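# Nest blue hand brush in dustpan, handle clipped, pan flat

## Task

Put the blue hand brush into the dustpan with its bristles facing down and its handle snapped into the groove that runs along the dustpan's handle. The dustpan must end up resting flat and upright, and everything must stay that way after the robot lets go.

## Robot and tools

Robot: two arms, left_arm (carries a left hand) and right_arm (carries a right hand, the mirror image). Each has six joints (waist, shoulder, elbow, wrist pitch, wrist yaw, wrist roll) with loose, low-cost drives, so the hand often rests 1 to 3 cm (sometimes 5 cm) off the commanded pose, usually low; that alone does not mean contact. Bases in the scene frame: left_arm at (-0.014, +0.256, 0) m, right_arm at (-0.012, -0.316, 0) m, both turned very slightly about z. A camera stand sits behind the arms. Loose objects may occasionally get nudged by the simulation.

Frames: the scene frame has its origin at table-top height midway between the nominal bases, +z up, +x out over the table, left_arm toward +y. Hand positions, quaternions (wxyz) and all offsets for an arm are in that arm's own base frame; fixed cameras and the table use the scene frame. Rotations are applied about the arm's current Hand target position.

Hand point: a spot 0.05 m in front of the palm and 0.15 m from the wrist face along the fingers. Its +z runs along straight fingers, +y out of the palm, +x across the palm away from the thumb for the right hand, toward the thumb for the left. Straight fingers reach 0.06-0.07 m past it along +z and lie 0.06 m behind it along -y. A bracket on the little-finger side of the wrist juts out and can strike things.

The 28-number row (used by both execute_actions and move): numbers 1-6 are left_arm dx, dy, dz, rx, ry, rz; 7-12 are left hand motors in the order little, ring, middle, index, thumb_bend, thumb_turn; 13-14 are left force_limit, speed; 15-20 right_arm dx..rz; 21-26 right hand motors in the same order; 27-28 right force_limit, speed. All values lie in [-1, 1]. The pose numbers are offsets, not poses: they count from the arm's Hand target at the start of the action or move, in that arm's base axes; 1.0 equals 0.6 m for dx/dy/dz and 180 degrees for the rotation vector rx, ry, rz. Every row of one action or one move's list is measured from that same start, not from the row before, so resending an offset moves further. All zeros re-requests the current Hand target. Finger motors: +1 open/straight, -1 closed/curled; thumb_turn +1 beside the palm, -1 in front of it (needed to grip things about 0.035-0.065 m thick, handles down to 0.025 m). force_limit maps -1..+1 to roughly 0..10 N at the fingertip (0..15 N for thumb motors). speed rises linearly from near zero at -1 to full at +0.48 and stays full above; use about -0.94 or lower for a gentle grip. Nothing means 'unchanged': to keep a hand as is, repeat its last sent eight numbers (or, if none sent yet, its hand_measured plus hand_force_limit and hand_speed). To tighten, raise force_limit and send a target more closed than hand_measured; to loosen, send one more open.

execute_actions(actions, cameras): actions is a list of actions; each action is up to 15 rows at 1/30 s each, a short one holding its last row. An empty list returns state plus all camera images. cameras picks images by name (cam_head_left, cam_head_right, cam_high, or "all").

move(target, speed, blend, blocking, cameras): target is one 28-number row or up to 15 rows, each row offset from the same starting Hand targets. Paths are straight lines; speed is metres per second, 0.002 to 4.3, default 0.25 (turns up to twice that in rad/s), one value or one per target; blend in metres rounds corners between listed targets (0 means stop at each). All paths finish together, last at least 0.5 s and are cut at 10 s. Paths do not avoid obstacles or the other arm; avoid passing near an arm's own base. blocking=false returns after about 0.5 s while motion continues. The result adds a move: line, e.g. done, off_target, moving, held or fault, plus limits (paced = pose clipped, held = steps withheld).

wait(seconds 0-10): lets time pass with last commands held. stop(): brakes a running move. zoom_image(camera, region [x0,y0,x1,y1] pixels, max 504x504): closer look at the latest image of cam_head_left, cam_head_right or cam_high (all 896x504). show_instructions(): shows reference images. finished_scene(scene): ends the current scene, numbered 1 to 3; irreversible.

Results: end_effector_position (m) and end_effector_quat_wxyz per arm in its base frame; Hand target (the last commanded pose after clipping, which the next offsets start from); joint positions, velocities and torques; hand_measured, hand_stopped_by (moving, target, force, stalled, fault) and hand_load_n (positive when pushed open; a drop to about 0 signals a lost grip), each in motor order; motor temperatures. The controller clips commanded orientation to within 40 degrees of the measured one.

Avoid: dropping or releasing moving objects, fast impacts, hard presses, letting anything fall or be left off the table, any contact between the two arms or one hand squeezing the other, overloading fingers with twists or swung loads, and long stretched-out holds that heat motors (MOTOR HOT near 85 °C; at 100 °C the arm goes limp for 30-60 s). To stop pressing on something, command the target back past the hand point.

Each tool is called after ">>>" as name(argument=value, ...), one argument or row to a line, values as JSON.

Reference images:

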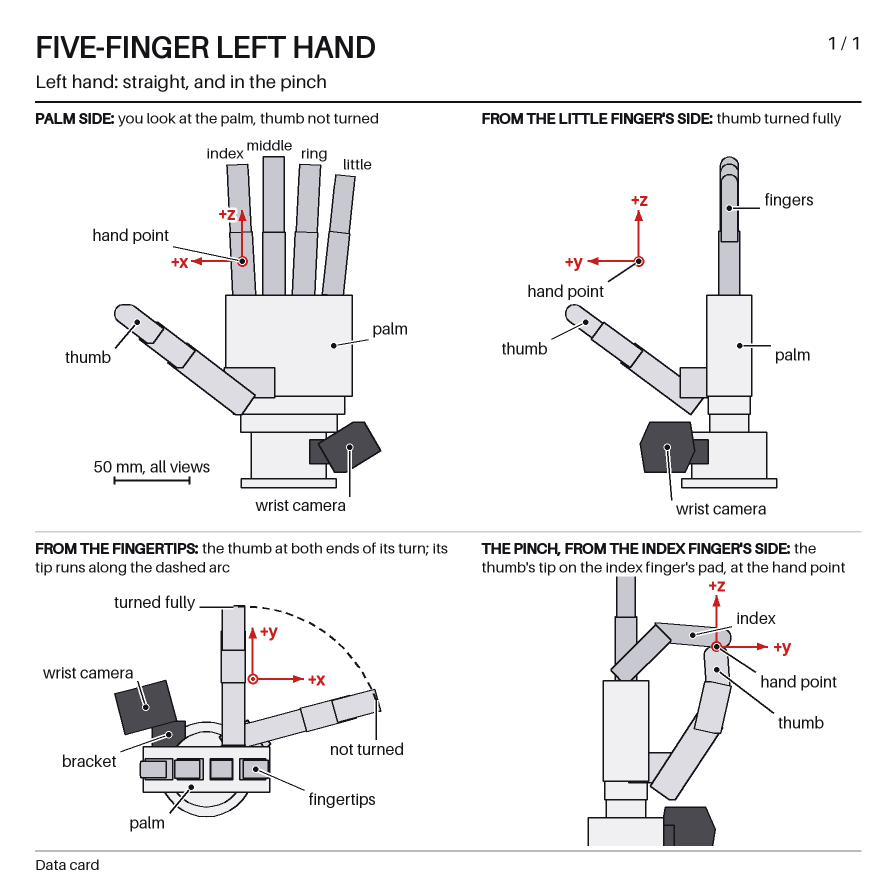

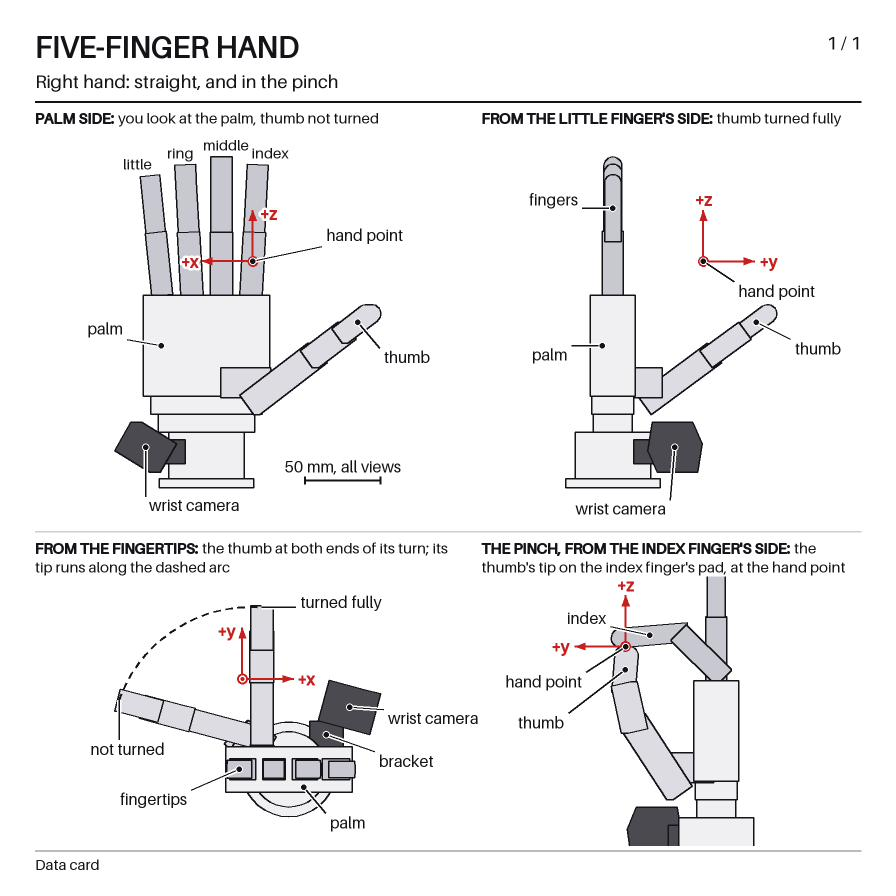

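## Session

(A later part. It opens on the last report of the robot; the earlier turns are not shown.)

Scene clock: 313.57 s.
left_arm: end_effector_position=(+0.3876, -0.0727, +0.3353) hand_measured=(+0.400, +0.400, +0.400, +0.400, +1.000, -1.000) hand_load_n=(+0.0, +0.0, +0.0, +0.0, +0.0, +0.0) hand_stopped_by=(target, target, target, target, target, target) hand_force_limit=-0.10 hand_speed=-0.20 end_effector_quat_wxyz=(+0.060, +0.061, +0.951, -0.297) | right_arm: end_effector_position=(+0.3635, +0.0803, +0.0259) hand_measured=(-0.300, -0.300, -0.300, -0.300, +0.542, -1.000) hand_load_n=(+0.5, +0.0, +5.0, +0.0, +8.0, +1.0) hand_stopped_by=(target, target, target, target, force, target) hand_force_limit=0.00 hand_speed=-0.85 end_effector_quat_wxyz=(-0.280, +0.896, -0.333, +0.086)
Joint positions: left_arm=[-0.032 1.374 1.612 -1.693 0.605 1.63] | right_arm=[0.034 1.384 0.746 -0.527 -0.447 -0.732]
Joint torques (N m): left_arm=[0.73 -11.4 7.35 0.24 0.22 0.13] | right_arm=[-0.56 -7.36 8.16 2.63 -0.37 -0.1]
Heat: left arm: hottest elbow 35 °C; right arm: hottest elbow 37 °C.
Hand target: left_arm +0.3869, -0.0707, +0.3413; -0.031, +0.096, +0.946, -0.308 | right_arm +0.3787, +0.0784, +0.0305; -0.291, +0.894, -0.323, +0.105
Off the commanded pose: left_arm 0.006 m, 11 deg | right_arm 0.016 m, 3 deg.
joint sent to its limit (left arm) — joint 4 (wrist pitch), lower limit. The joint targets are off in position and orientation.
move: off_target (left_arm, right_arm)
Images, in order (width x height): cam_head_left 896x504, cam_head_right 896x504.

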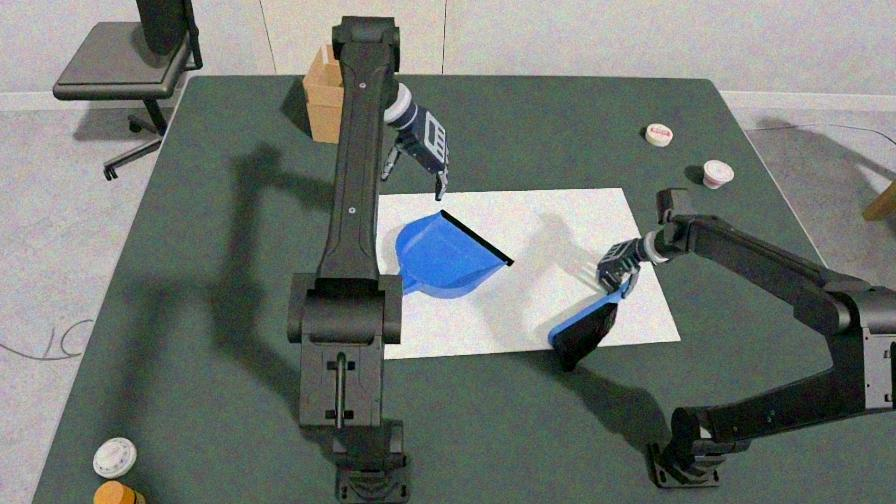

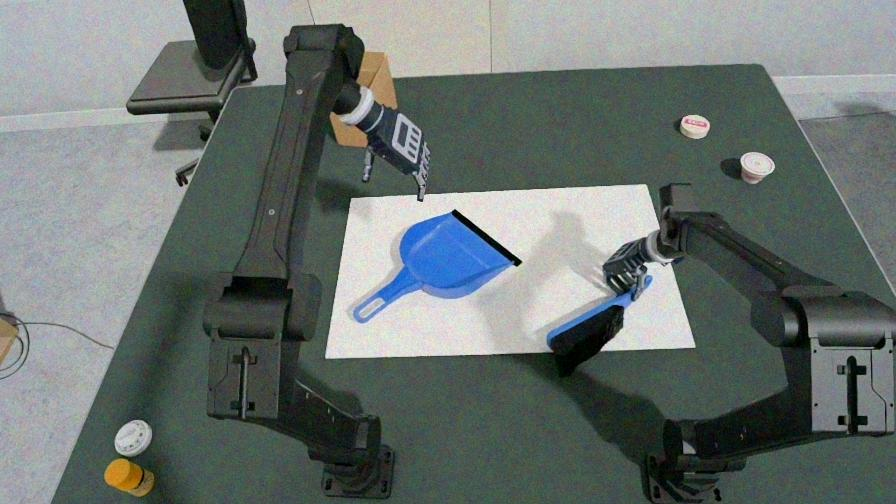

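>>> move(
  target=[0,0,0,0,0,0,0.4,0.4,0.4,0.4,1,-1,-0.1,-0.2,0,0,0,0,0,0,-0.3,-0.3,-0.3,-0.3,-0.4,-1,0.3,-0.9],
)

>>> move(
  target=[0,0,0,0,0,0,0.4,0.4,0.4,0.4,1,-1,-0.1,-0.2,0,0,0.1,0,0,0,-0.3,-0.3,-0.3,-0.3,-0.4,-1,0.3,-0.9],
  speed=0.06,
  cameras=["cam_head_left","cam_head_right"],
)

>>> zoom_image(
  camera="cam_head_left",
  region=[540, 220, 660, 370],
)

>>> zoom_image(
  camera="cam_head_right",
  region=[550, 220, 670, 370],
)

Scene clock: 316.50 s.
left_arm: end_effector_position=(+0.3876, -0.0727, +0.3353) hand_measured=(+0.400, +0.400, +0.400, +0.400, +1.000, -1.000) hand_load_n=(+0.0, +0.0, +0.0, +0.0, +0.0, +0.0) hand_stopped_by=(target, target, target, target, target, target) hand_force_limit=-0.10 hand_speed=-0.20 end_effector_quat_wxyz=(+0.060, +0.061, +0.951, -0.297) | right_arm: end_effector_position=(+0.3635, +0.0803, +0.0259) hand_measured=(-0.300, -0.300, -0.300, -0.300, +0.534, -1.000) hand_load_n=(+0.0, +0.0, +6.0, +0.0, +10.0, +1.0) hand_stopped_by=(target, target, target, target, force, target) hand_force_limit=0.30 hand_speed=-0.90 end_effector_quat_wxyz=(-0.280, +0.896, -0.333, +0.086)
Joint positions: left_arm=[-0.032 1.374 1.612 -1.693 0.605 1.63] | right_arm=[0.034 1.384 0.746 -0.527 -0.447 -0.732]
Joint torques (N m): left_arm=[0.79 -11.46 7.35 0.23 0.22 0.14] | right_arm=[-0.73 -7.47 8.23 2.7 -0.39 -0.12]
Heat: left arm: hottest elbow 35 °C; right arm: hottest elbow 37 °C.
Hand target: left_arm +0.3869, -0.0707, +0.3413; -0.031, +0.096, +0.946, -0.308 | right_arm +0.3787, +0.0784, +0.0305; -0.291, +0.894, -0.323, +0.105
Off the commanded pose: left_arm 0.006 m, 11 deg | right_arm 0.016 m, 3 deg.
joint sent to its limit (left arm) — joint 4 (wrist pitch), lower limit. The joint targets are off in position and orientation.
move: off_target (left_arm, right_arm)

Scene clock: 318.27 s.
left_arm: end_effector_position=(+0.3876, -0.0727, +0.3353) hand_measured=(+0.400, +0.400, +0.400, +0.400, +1.000, -1.000) hand_load_n=(+0.0, +0.0, +0.0, +0.0, +0.0, +0.0) hand_stopped_by=(target, target, target, target, target, target) hand_force_limit=-0.10 hand_speed=-0.20 end_effector_quat_wxyz=(+0.060, +0.061, +0.951, -0.297) | right_arm: end_effector_position=(+0.3527, +0.0800, +0.0584) hand_measured=(-0.300, -0.300, -0.300, -0.300, +0.534, -1.000) hand_load_n=(+0.0, +0.0, +5.5, +0.0, +10.0, +1.5) hand_stopped_by=(target, target, target, target, force, target) hand_force_limit=0.30 hand_speed=-0.90 end_effector_quat_wxyz=(-0.274, +0.898, -0.335, +0.072)
Joint positions: left_arm=[-0.032 1.374 1.612 -1.693 0.605 1.63] | right_arm=[0.034 1.318 0.789 -0.668 -0.449 -0.737]
Joint torques (N m): left_arm=[0.79 -11.4 7.35 0.23 0.22 0.13] | right_arm=[-0.85 -9.17 12.77 0.87 -0.35 -0.12]
Heat: left arm: hottest elbow 35 °C; right arm: hottest elbow 37 °C.
Hand target: left_arm +0.3869, -0.0707, +0.3413; -0.031, +0.096, +0.946, -0.308 | right_arm +0.3787, +0.0784, +0.0905; -0.291, +0.894, -0.323, +0.105
Off the commanded pose: left_arm 0.006 m, 11 deg | right_arm 0.041 m, 4 deg.
joint sent to its limit (left arm) — joint 4 (wrist pitch), lower limit. The joint targets are off in position and orientation.
move: off_target (left_arm, right_arm)
Images, in order (width x height): cam_head_left 896x504, cam_head_right 896x504.

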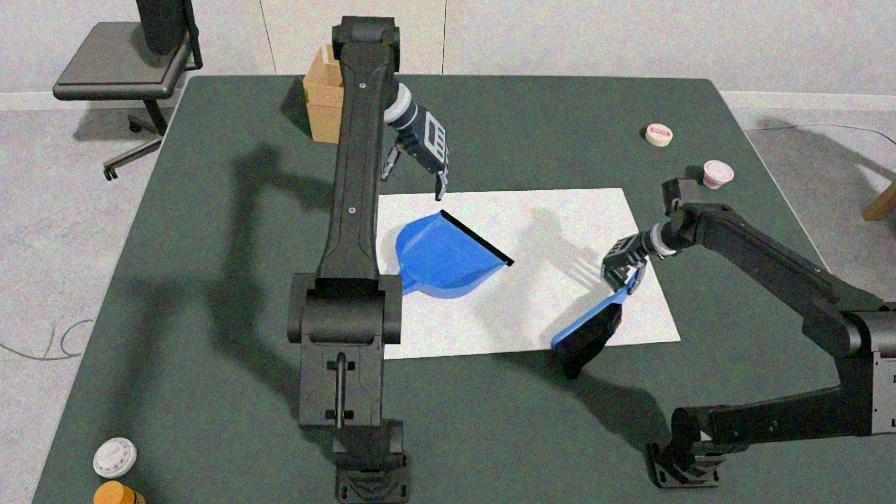

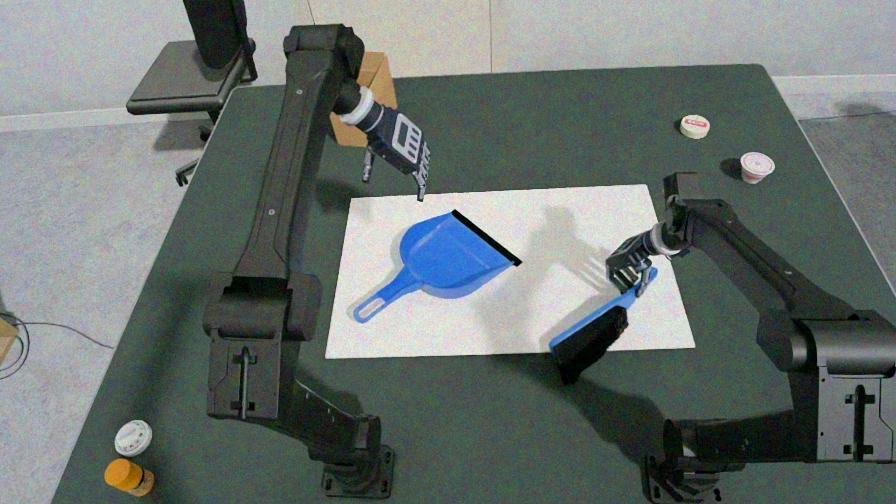

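Scaled by 3.360 from the camera's 896x504 image, which has a finer 1280x720 frame.

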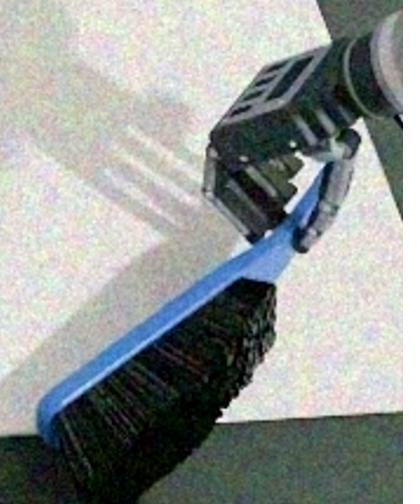

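Scaled by 3.360 from the camera's 896x504 image, which has a finer 1280x720 frame.

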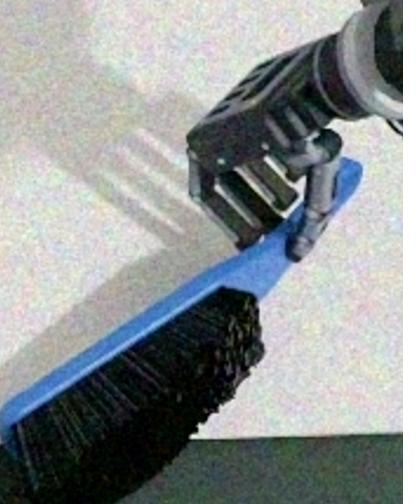

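>>> move(
  target=[0,0,0,0,0,0,0.4,0.4,0.4,0.4,1,-1,-0.1,-0.2,0,0,0.32,0,0,0,-0.3,-0.3,-0.3,-0.3,-0.4,-1,0.3,-0.9],
  speed=0.08,
  cameras=["cam_head_left","cam_head_right","cam_high"],
)

>>> zoom_image(
  camera="cam_head_left",
  region=[540, 180, 700, 380],
)

>>> zoom_image(
  camera="cam_high",
  region=[280, 60, 440, 220],
)

Scene clock: 325.23 s.
left_arm: end_effector_position=(+0.3876, -0.0727, +0.3353) hand_measured=(+0.400, +0.400, +0.400, +0.400, +1.000, -1.000) hand_load_n=(+0.0, +0.0, +0.0, +0.0, +0.0, +0.0) hand_stopped_by=(target, target, target, target, target, target) hand_force_limit=-0.10 hand_speed=-0.20 end_effector_quat_wxyz=(+0.060, +0.061, +0.951, -0.297) | right_arm: end_effector_position=(+0.3643, +0.0820, +0.2445) hand_measured=(-0.300, -0.300, -0.300, -0.300, +0.534, -1.000) hand_load_n=(+0.0, +0.0, +5.0, +0.0, +9.0, +1.0) hand_stopped_by=(target, target, target, target, force, target) hand_force_limit=0.30 hand_speed=-0.90 end_effector_quat_wxyz=(-0.274, +0.899, -0.334, +0.067)
Joint positions: left_arm=[-0.032 1.374 1.612 -1.693 0.605 1.63] | right_arm=[0.037 1.219 1.213 -1.202 -0.452 -0.738]
Joint torques (N m): left_arm=[0.67 -11.34 7.34 0.23 0.22 0.14] | right_arm=[-0.44 -8.76 14.69 0.91 -0.26 -0.08]
Heat: left arm: hottest elbow 35 °C; right arm: hottest elbow 38 °C.
Hand target: left_arm +0.3869, -0.0707, +0.3413; -0.031, +0.096, +0.946, -0.308 | right_arm +0.3787, +0.0784, +0.2825; -0.291, +0.894, -0.323, +0.105
Off the commanded pose: left_arm 0.006 m, 11 deg | right_arm 0.041 m, 5 deg.
joint sent to its limit (left arm) — joint 4 (wrist pitch), lower limit. The joint targets are off in position and orientation.
move: off_target (left_arm, right_arm)

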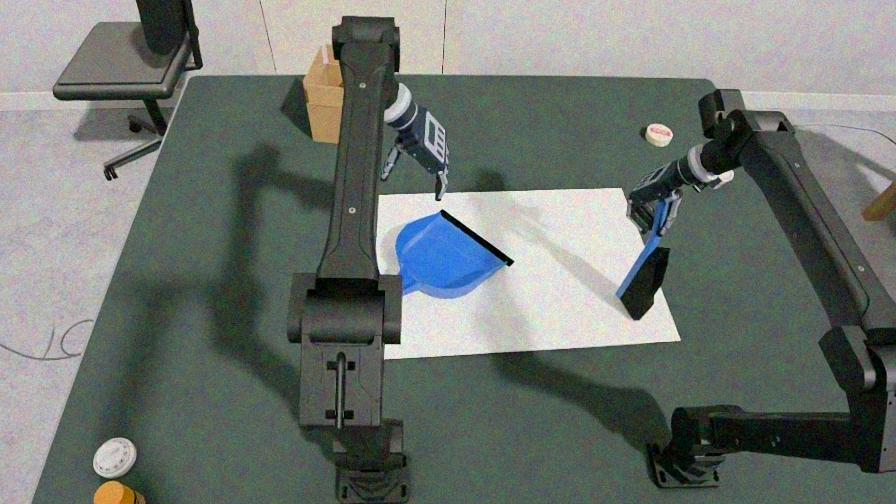

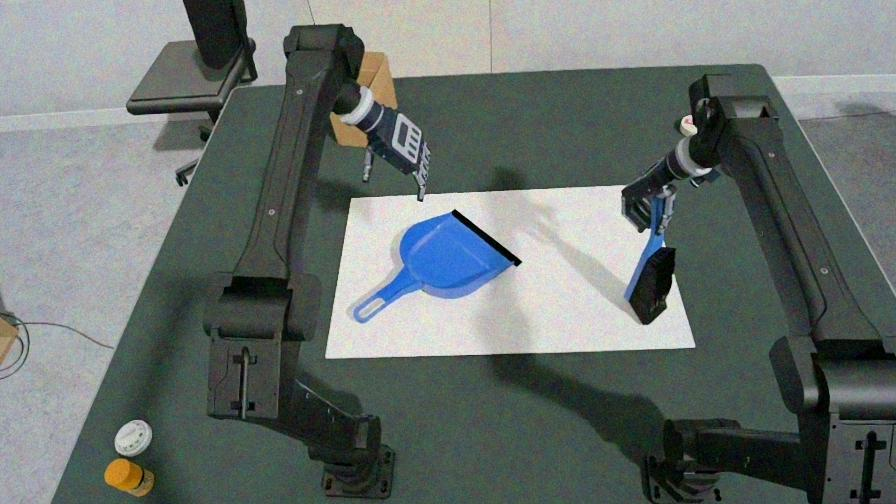

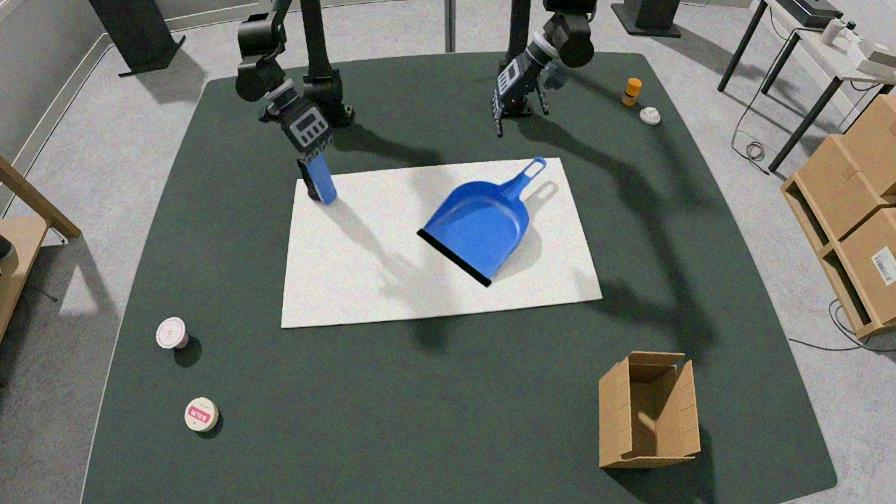

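Scaled by 2.520 from the camera's 896x504 image, which has a finer 1280x720 frame.

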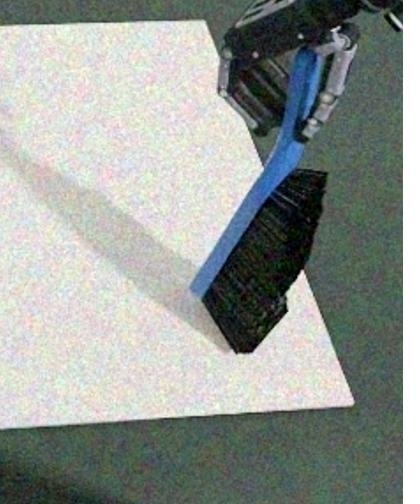

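Scaled by 3.150 from the camera's 896x504 image, which has a finer 1280x720 frame.

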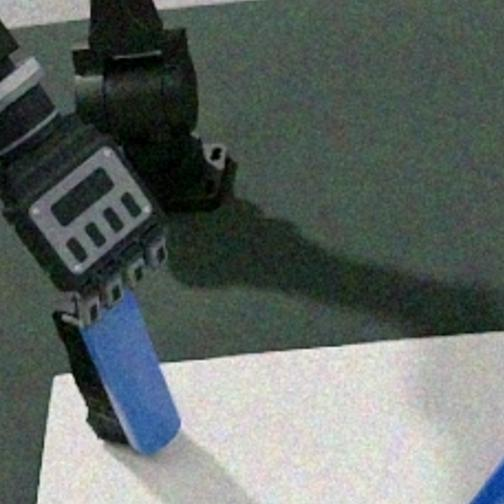

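>>> move(
  target=[
    [0,0,0,0,0,0,0.4,0.4,0.4,0.4,1,-1,-0.1,-0.2,0,0,0.146,0,0,0,-0.3,-0.3,-0.3,-0.3,-0.4,-1,0.3,-0.9],
    [0,0,0,0,0,0,0.4,0.4,0.4,0.4,1,-1,-0.1,-0.2,0.4355,0.1243,0.1,0.2103,-0.3403,-0.1785,-0.3,-0.3,-0.3,-0.3,-0.4,-1,0.3,-0.9],
  ],
  speed=[0.12,0.25],
  cameras=["all"],
)

>>> zoom_image(
  camera="cam_head_left",
  region=[480, 80, 700, 290],
)

>>> zoom_image(
  camera="cam_high",
  region=[200, 100, 440, 320],
)

Scene clock: 352.97 s.
left_arm: end_effector_position=(+0.3876, -0.0727, +0.3353) hand_measured=(+0.400, +0.400, +0.400, +0.400, +1.000, -1.000) hand_load_n=(+0.0, +0.0, -0.5, -0.5, -0.5, +0.0) hand_stopped_by=(target, target, target, target, target, target) hand_force_limit=-0.10 hand_speed=-0.20 end_effector_quat_wxyz=(+0.060, +0.061, +0.951, -0.297) | right_arm: end_effector_position=(+0.6346, +0.1530, +0.3052) hand_measured=(-0.300, -0.300, -0.298, -0.300, +0.534, -1.000) hand_load_n=(+0.0, +0.0, +10.5, +0.0, +12.5, +1.0) hand_stopped_by=(target, target, target, target, force, target) hand_force_limit=0.30 hand_speed=-0.90 end_effector_quat_wxyz=(+0.605, -0.501, +0.384, -0.485)
Joint positions: left_arm=[-0.032 1.374 1.612 -1.693 0.605 1.63] | right_arm=[0.17 1.481 0.919 0.767 -0.069 -0.007]
Joint torques (N m): left_arm=[0.79 -11.4 7.38 0.25 0.22 0.14] | right_arm=[0.44 -10.7 10.89 4.33 0.13 0.17]
Heat: left arm: hottest elbow 35 °C; right arm: hottest elbow 39 °C.
Hand target: left_arm +0.3869, -0.0707, +0.3413; -0.031, +0.096, +0.946, -0.308 | right_arm +0.6400, +0.1530, +0.3425; +0.629, -0.467, +0.370, -0.499
Off the commanded pose: left_arm 0.006 m, 11 deg | right_arm 0.038 m, 5 deg.
joint sent to its limit (left arm) — joint 4 (wrist pitch), lower limit. The joint targets are off in position and orientation.
move: off_target (left_arm, right_arm)

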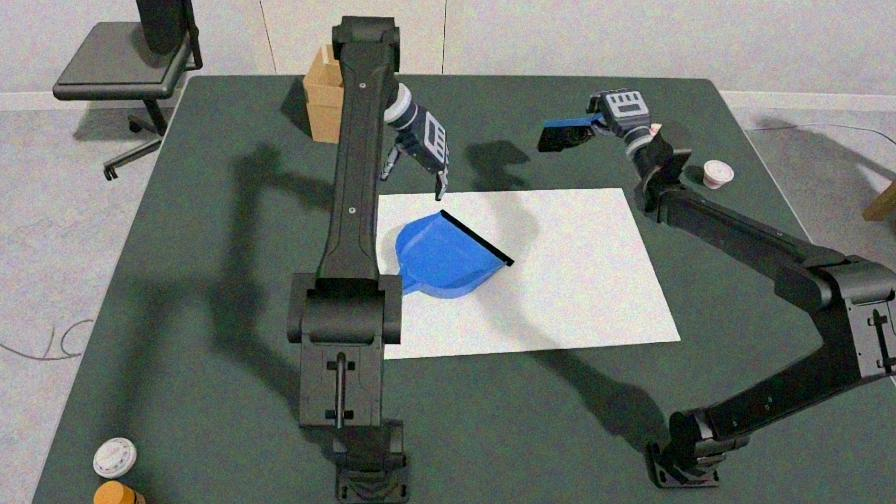

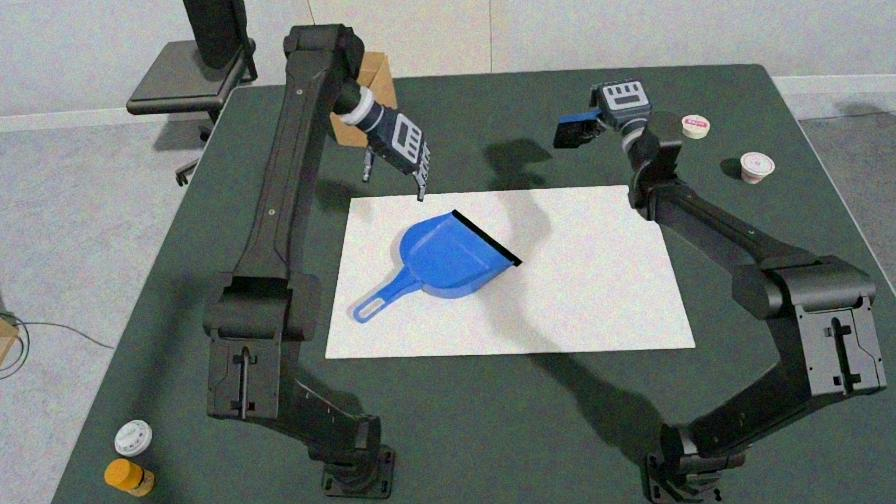

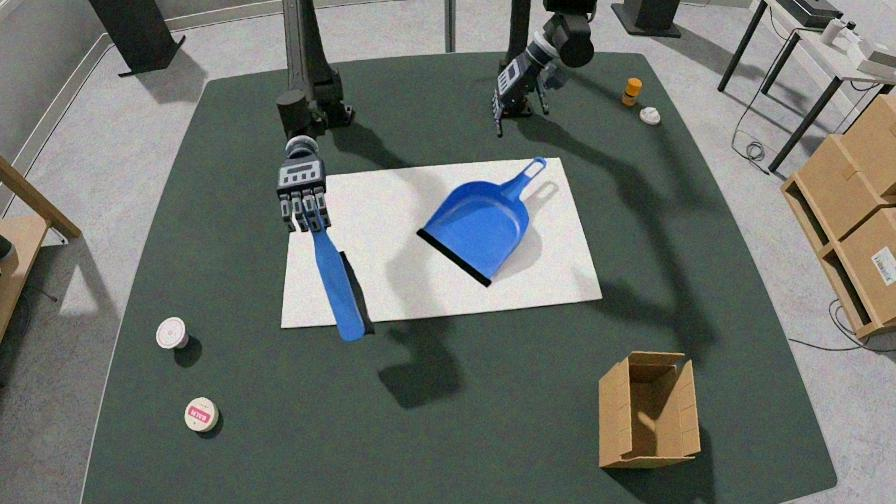

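Scaled by 2.291 from the camera's 896x504 image, which has a finer 1280x720 frame.

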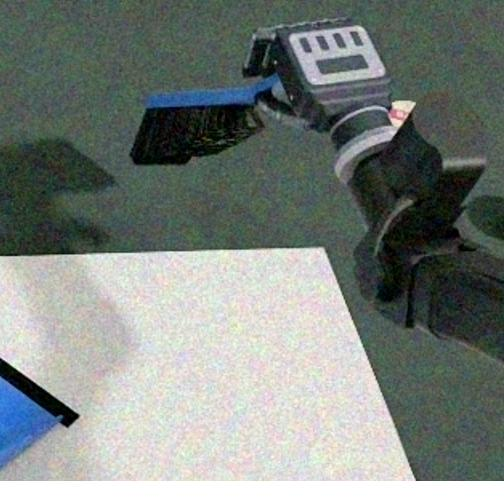

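Scaled by 2.100 from the camera's 896x504 image, which has a finer 1280x720 frame.

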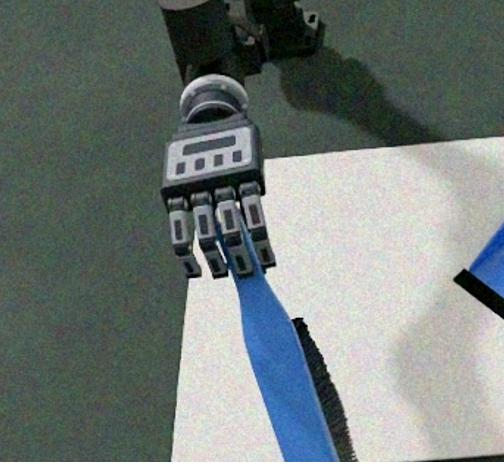

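>>> zoom_image(
  camera="cam_high",
  region=[280, 200, 420, 360],
)

>>> zoom_image(
  camera="cam_head_left",
  region=[530, 80, 660, 180],
)

>>> zoom_image(
  camera="cam_head_right",
  region=[530, 70, 660, 170],
)

Scaled by 3.150 from the camera's 896x504 image, which has a finer 1280x720 frame.

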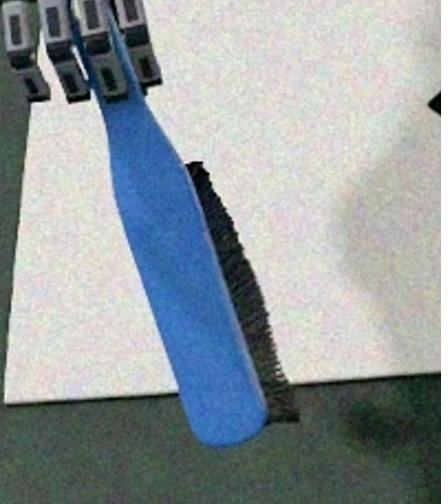

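Scaled by 3.877 from the camera's 896x504 image, which has a finer 1280x720 frame.

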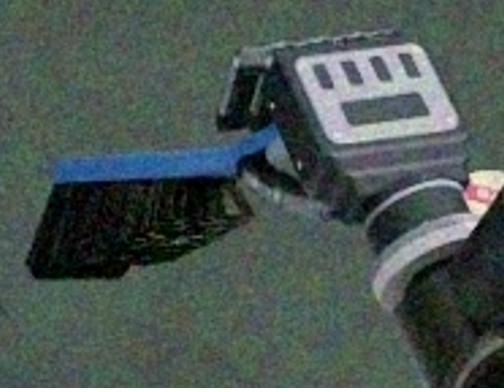

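Scaled by 3.877 from the camera's 896x504 image, which has a finer 1280x720 frame.

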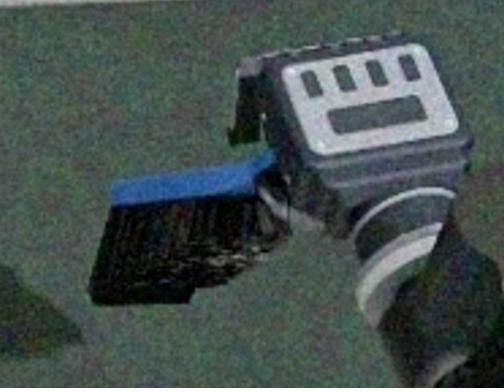

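>>> move(
  target=[
    [0,0,0,0,0,0,0.4,0.4,0.4,0.4,1,-1,-0.1,-0.2,0,0,-0.13,0,0,0,-0.3,-0.3,-0.3,-0.3,-0.4,-1,0.3,-0.9],
    [0,0,0,0,0,0,0.4,0.4,0.4,0.4,1,-1,-0.1,-0.2,-0.03,-0.007,-0.2,0,0,0,-0.3,-0.3,-0.3,-0.3,-0.4,-1,0.3,-0.9],
  ],
  speed=[0.12,0.08],
  cameras=["all"],
)

>>> zoom_image(
  camera="cam_high",
  region=[270, 180, 410, 340],
)

>>> zoom_image(
  camera="cam_head_left",
  region=[530, 120, 660, 220],
)

Scene clock: 371.23 s.
left_arm: end_effector_position=(+0.3876, -0.0727, +0.3353) hand_measured=(+0.400, +0.400, +0.400, +0.400, +1.000, -1.000) hand_load_n=(+0.0, +0.0, +0.0, +0.0, +0.0, +0.0) hand_stopped_by=(target, target, target, target, target, target) hand_force_limit=-0.10 hand_speed=-0.20 end_effector_quat_wxyz=(+0.060, +0.061, +0.951, -0.297) | right_arm: end_effector_position=(+0.6167, +0.1506, +0.2009) hand_measured=(-0.300, -0.300, -0.300, -0.300, +0.534, -1.000) hand_load_n=(+0.0, +0.0, +5.5, +0.0, +5.0, +0.5) hand_stopped_by=(target, target, target, target, force, target) hand_force_limit=0.30 hand_speed=-0.90 end_effector_quat_wxyz=(+0.614, -0.490, +0.380, -0.488)
Joint positions: left_arm=[-0.032 1.374 1.612 -1.693 0.605 1.63] | right_arm=[0.17 1.671 0.758 1.146 -0.069 0.004]
Joint torques (N m): left_arm=[0.79 -11.34 7.35 0.23 0.23 0.13] | right_arm=[0.5 -10.7 7.76 3.84 0.08 0.18]
Heat: left arm: hottest elbow 35 °C; right arm: hottest elbow 39 °C.
Hand target: left_arm +0.3869, -0.0707, +0.3413; -0.031, +0.096, +0.946, -0.308 | right_arm +0.6220, +0.1488, +0.2225; +0.629, -0.467, +0.370, -0.499
Off the commanded pose: left_arm 0.006 m, 11 deg | right_arm 0.022 m, 4 deg.
joint sent to its limit (left arm) — joint 4 (wrist pitch), lower limit. The joint targets are off in position and orientation.
move: off_target (left_arm, right_arm)

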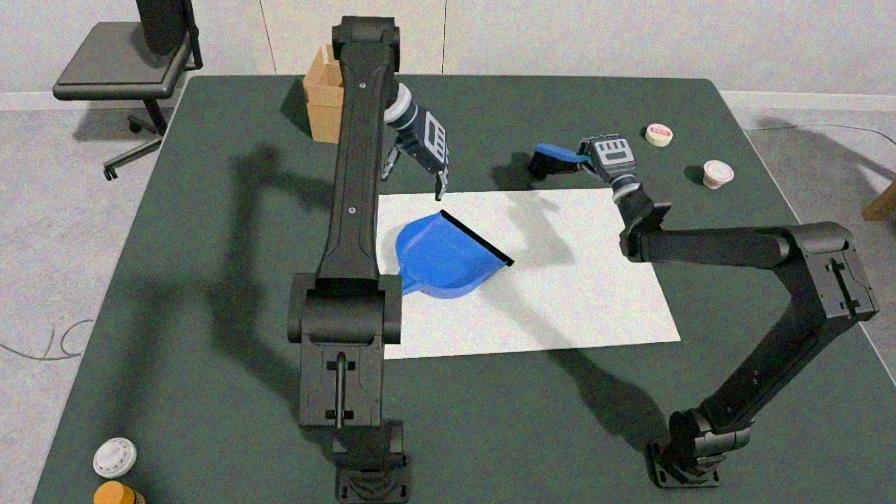

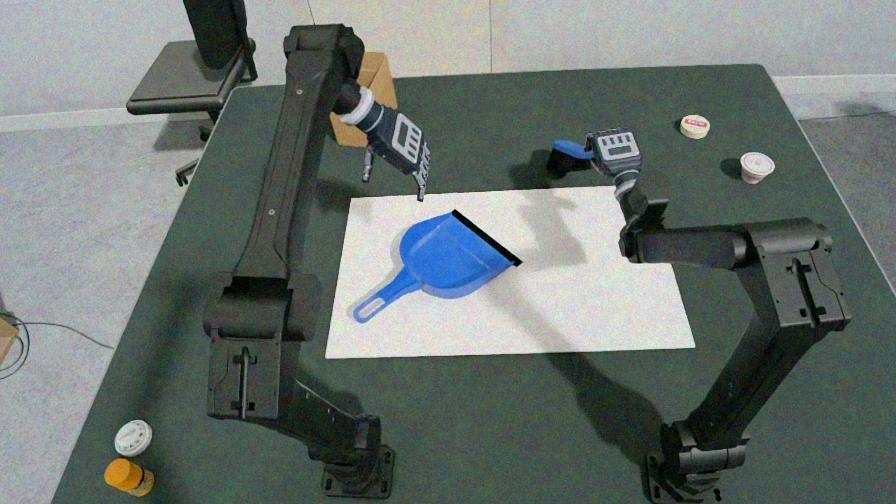

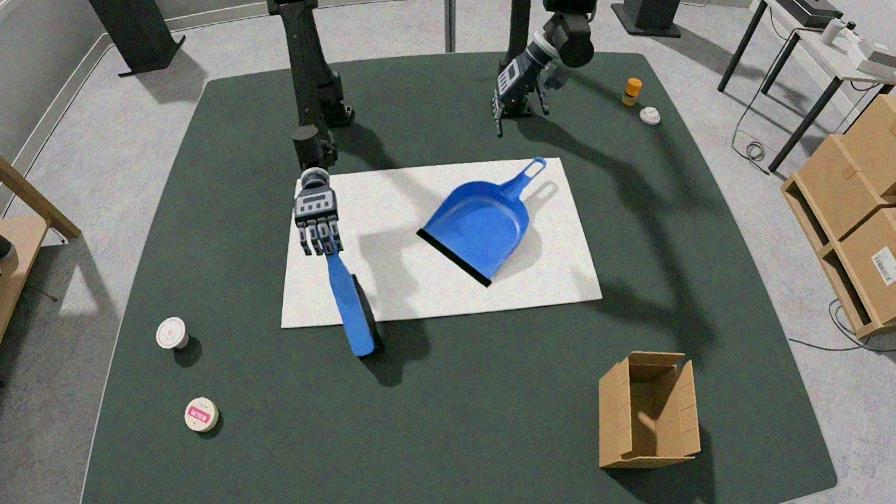

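Scaled by 3.150 from the camera's 896x504 image, which has a finer 1280x720 frame.

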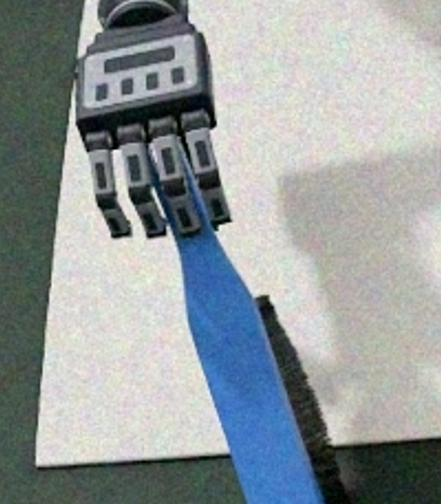

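Scaled by 3.877 from the camera's 896x504 image, which has a finer 1280x720 frame.

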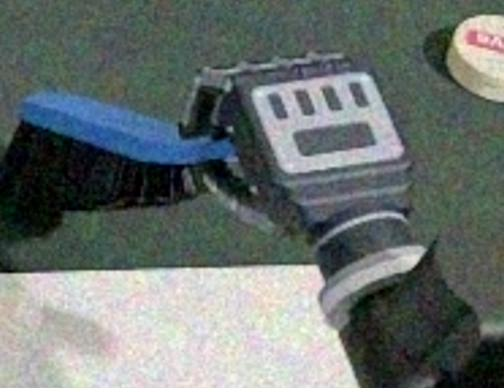

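>>> move(
  target=[
    [0,0,0,0,0,0,0.4,0.4,0.4,0.4,1,-1,-0.1,-0.2,-0.05,-0.012,-0.12,0,0,0,-0.3,-0.3,-0.3,-0.3,-0.4,-1,0.3,-0.9],
  ],
  speed=[0.08],
  cameras=["all"],
)

>>> zoom_image(
  camera="cam_high",
  region=[290, 180, 430, 340],
)

>>> zoom_image(
  camera="cam_head_left",
  region=[530, 140, 660, 240],
)

Scene clock: 374.73 s.
left_arm: end_effector_position=(+0.3876, -0.0727, +0.3353) hand_measured=(+0.400, +0.400, +0.400, +0.400, +1.000, -1.000) hand_load_n=(+0.0, +0.0, +0.0, +0.0, +0.0, +0.0) hand_stopped_by=(target, target, target, target, target, target) hand_force_limit=-0.10 hand_speed=-0.20 end_effector_quat_wxyz=(+0.060, +0.061, +0.951, -0.297) | right_arm: end_effector_position=(+0.5871, +0.1455, +0.1338) hand_measured=(-0.300, -0.300, -0.300, -0.300, +0.532, -1.000) hand_load_n=(+0.0, +0.0, +2.0, +0.0, +6.5, +1.0) hand_stopped_by=(target, target, target, target, force, target) hand_force_limit=0.30 hand_speed=-0.90 end_effector_quat_wxyz=(+0.616, -0.489, +0.378, -0.489)
Joint positions: left_arm=[-0.032 1.374 1.612 -1.693 0.605 1.63] | right_arm=[0.17 1.82 0.652 1.407 -0.069 0.004]
Joint torques (N m): left_arm=[0.85 -11.34 7.32 0.23 0.23 0.13] | right_arm=[-0.5 -10.64 5.59 4 -0.09 0.16]
Heat: left arm: hottest elbow 35 °C; right arm: hottest elbow 39 °C.
Hand target: left_arm +0.3869, -0.0707, +0.3413; -0.031, +0.096, +0.946, -0.308 | right_arm +0.5920, +0.1416, +0.1505; +0.629, -0.467, +0.370, -0.499
Off the commanded pose: left_arm 0.006 m, 11 deg | right_arm 0.018 m, 3 deg.
joint sent to its limit (left arm) — joint 4 (wrist pitch), lower limit. The joint targets are off in position and orientation.
move: off_target (left_arm, right_arm)

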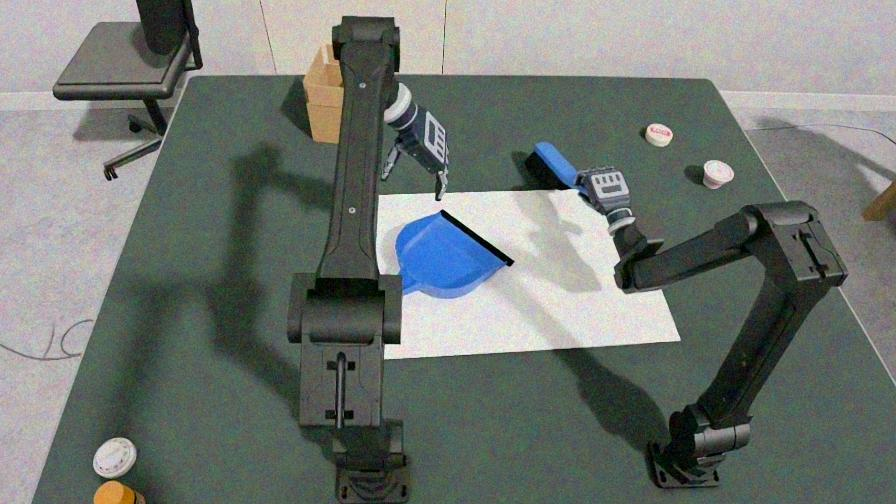

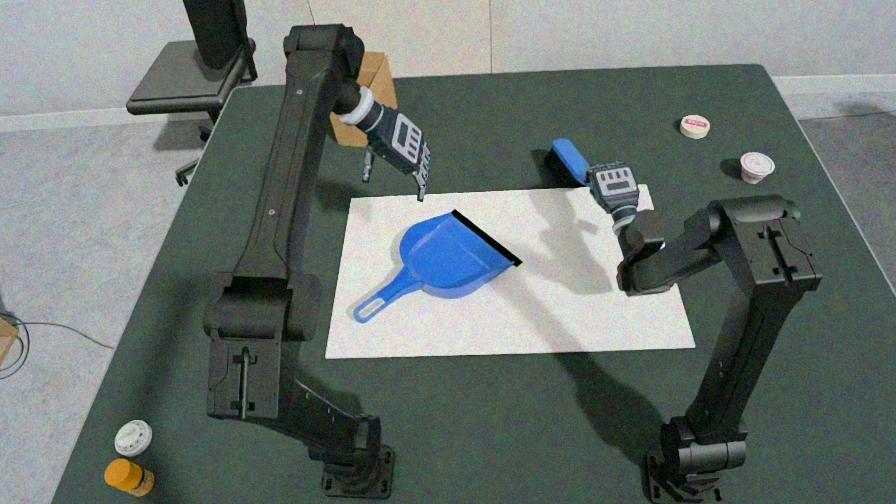

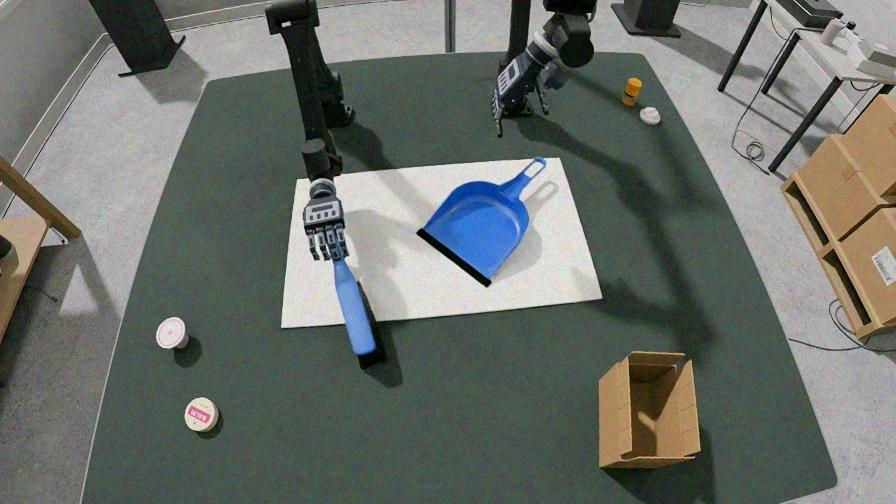

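Scaled by 3.150 from the camera's 896x504 image, which has a finer 1280x720 frame.

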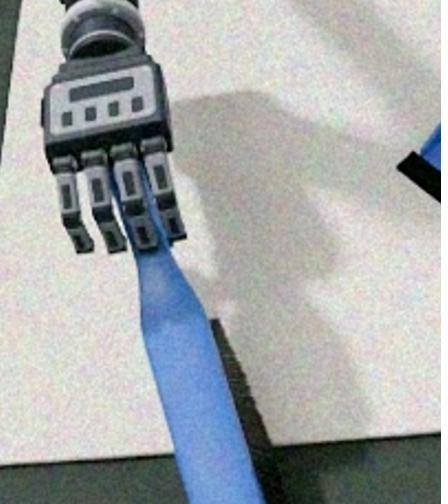

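Scaled by 3.877 from the camera's 896x504 image, which has a finer 1280x720 frame.

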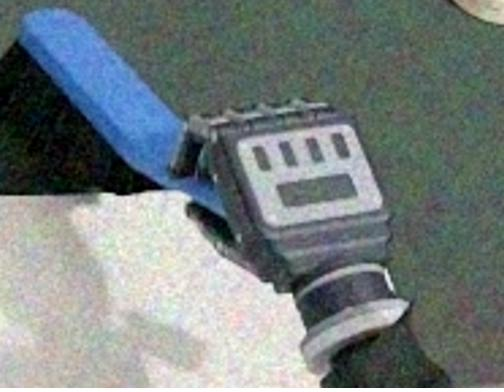

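>>> move(
  target=[
    [0,0,0,0,0,0,0.4,0.4,0.4,0.4,1,-1,-0.1,-0.2,-0.025,0.0,-0.07,0,0,0,-0.3,-0.3,-0.3,-0.3,-0.4,-1,0.3,-0.9],
  ],
  speed=[0.08],
  cameras=["all"],
)

>>> zoom_image(
  camera="cam_high",
  region=[290, 200, 430, 380],
)

>>> zoom_image(
  camera="cam_head_left",
  region=[510, 130, 660, 240],
)

Scene clock: 377.97 s.
left_arm: end_effector_position=(+0.3876, -0.0727, +0.3353) hand_measured=(+0.400, +0.400, +0.400, +0.400, +1.000, -1.000) hand_load_n=(+0.0, +0.0, +0.0, +0.5, +0.0, +0.0) hand_stopped_by=(target, target, target, target, target, target) hand_force_limit=-0.10 hand_speed=-0.20 end_effector_quat_wxyz=(+0.060, +0.061, +0.951, -0.297) | right_arm: end_effector_position=(+0.5766, +0.1439, +0.1111) hand_measured=(-0.300, -0.300, -0.300, -0.300, +0.532, -1.000) hand_load_n=(+0.0, +0.0, +3.5, +0.0, +4.0, +1.0) hand_stopped_by=(target, target, target, target, force, target) hand_force_limit=0.30 hand_speed=-0.90 end_effector_quat_wxyz=(+0.623, -0.479, +0.371, -0.494)
Joint positions: left_arm=[-0.032 1.374 1.612 -1.693 0.605 1.63] | right_arm=[0.17 1.912 0.628 1.554 -0.069 0.007]
Joint torques (N m): left_arm=[0.73 -11.4 7.35 0.24 0.22 0.14] | right_arm=[0.32 -9.76 3.55 3.06 0.08 0.15]
Heat: left arm: hottest elbow 35 °C; right arm: hottest elbow 39 °C.
Hand target: left_arm +0.3869, -0.0707, +0.3413; -0.031, +0.096, +0.946, -0.308 | right_arm +0.5770, +0.1416, +0.1085; +0.629, -0.467, +0.370, -0.499
Off the commanded pose: left_arm 0.006 m, 11 deg | right_arm 0.003 m, 2 deg.
joint sent to its limit (left arm) — joint 4 (wrist pitch), lower limit. The joint targets are off in position and orientation.
joint sent to its limit (right arm) — joint 4 (wrist pitch), upper limit. The joint targets are off in position, not in orientation.
move: off_target (left_arm)

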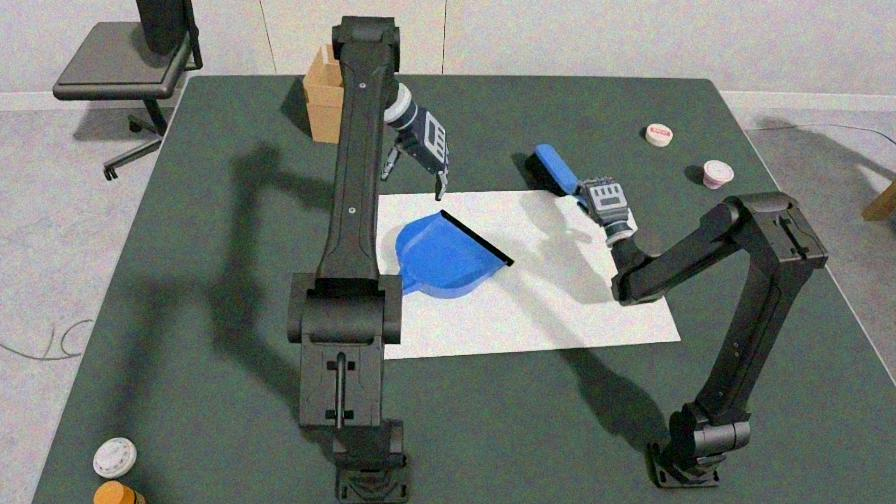

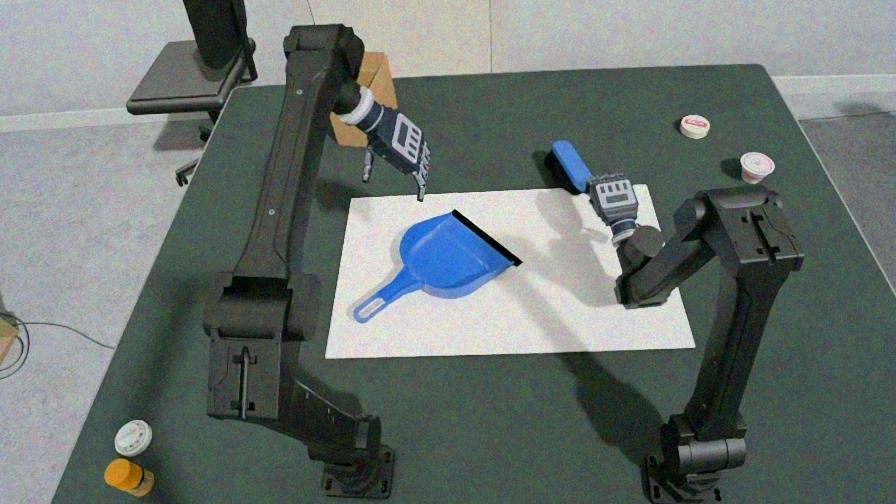

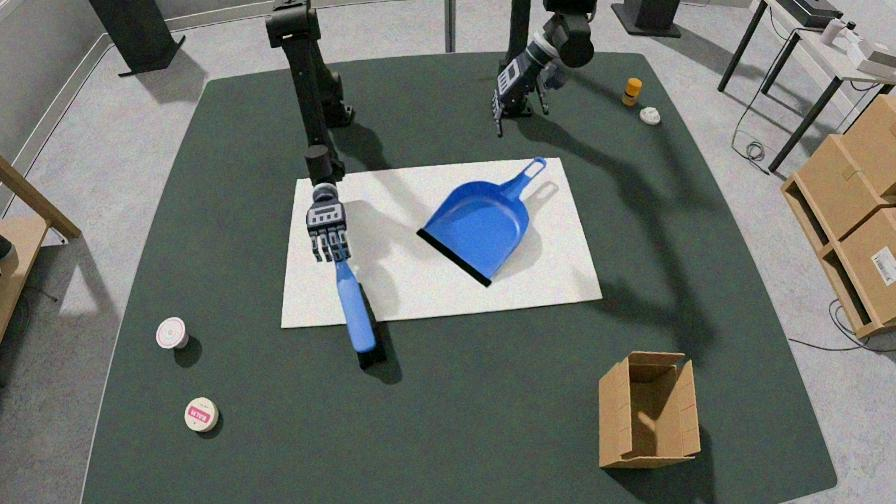

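Scaled by 2.800 from the camera's 896x504 image, which has a finer 1280x720 frame.

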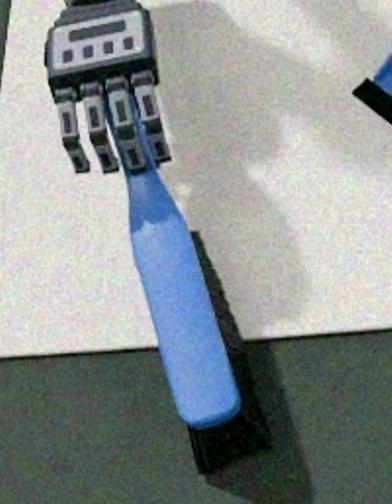

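Scaled by 3.360 from the camera's 896x504 image, which has a finer 1280x720 frame.

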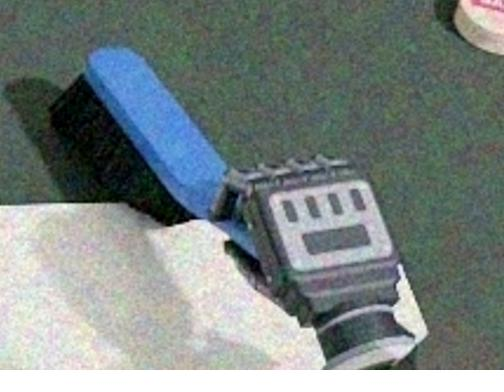

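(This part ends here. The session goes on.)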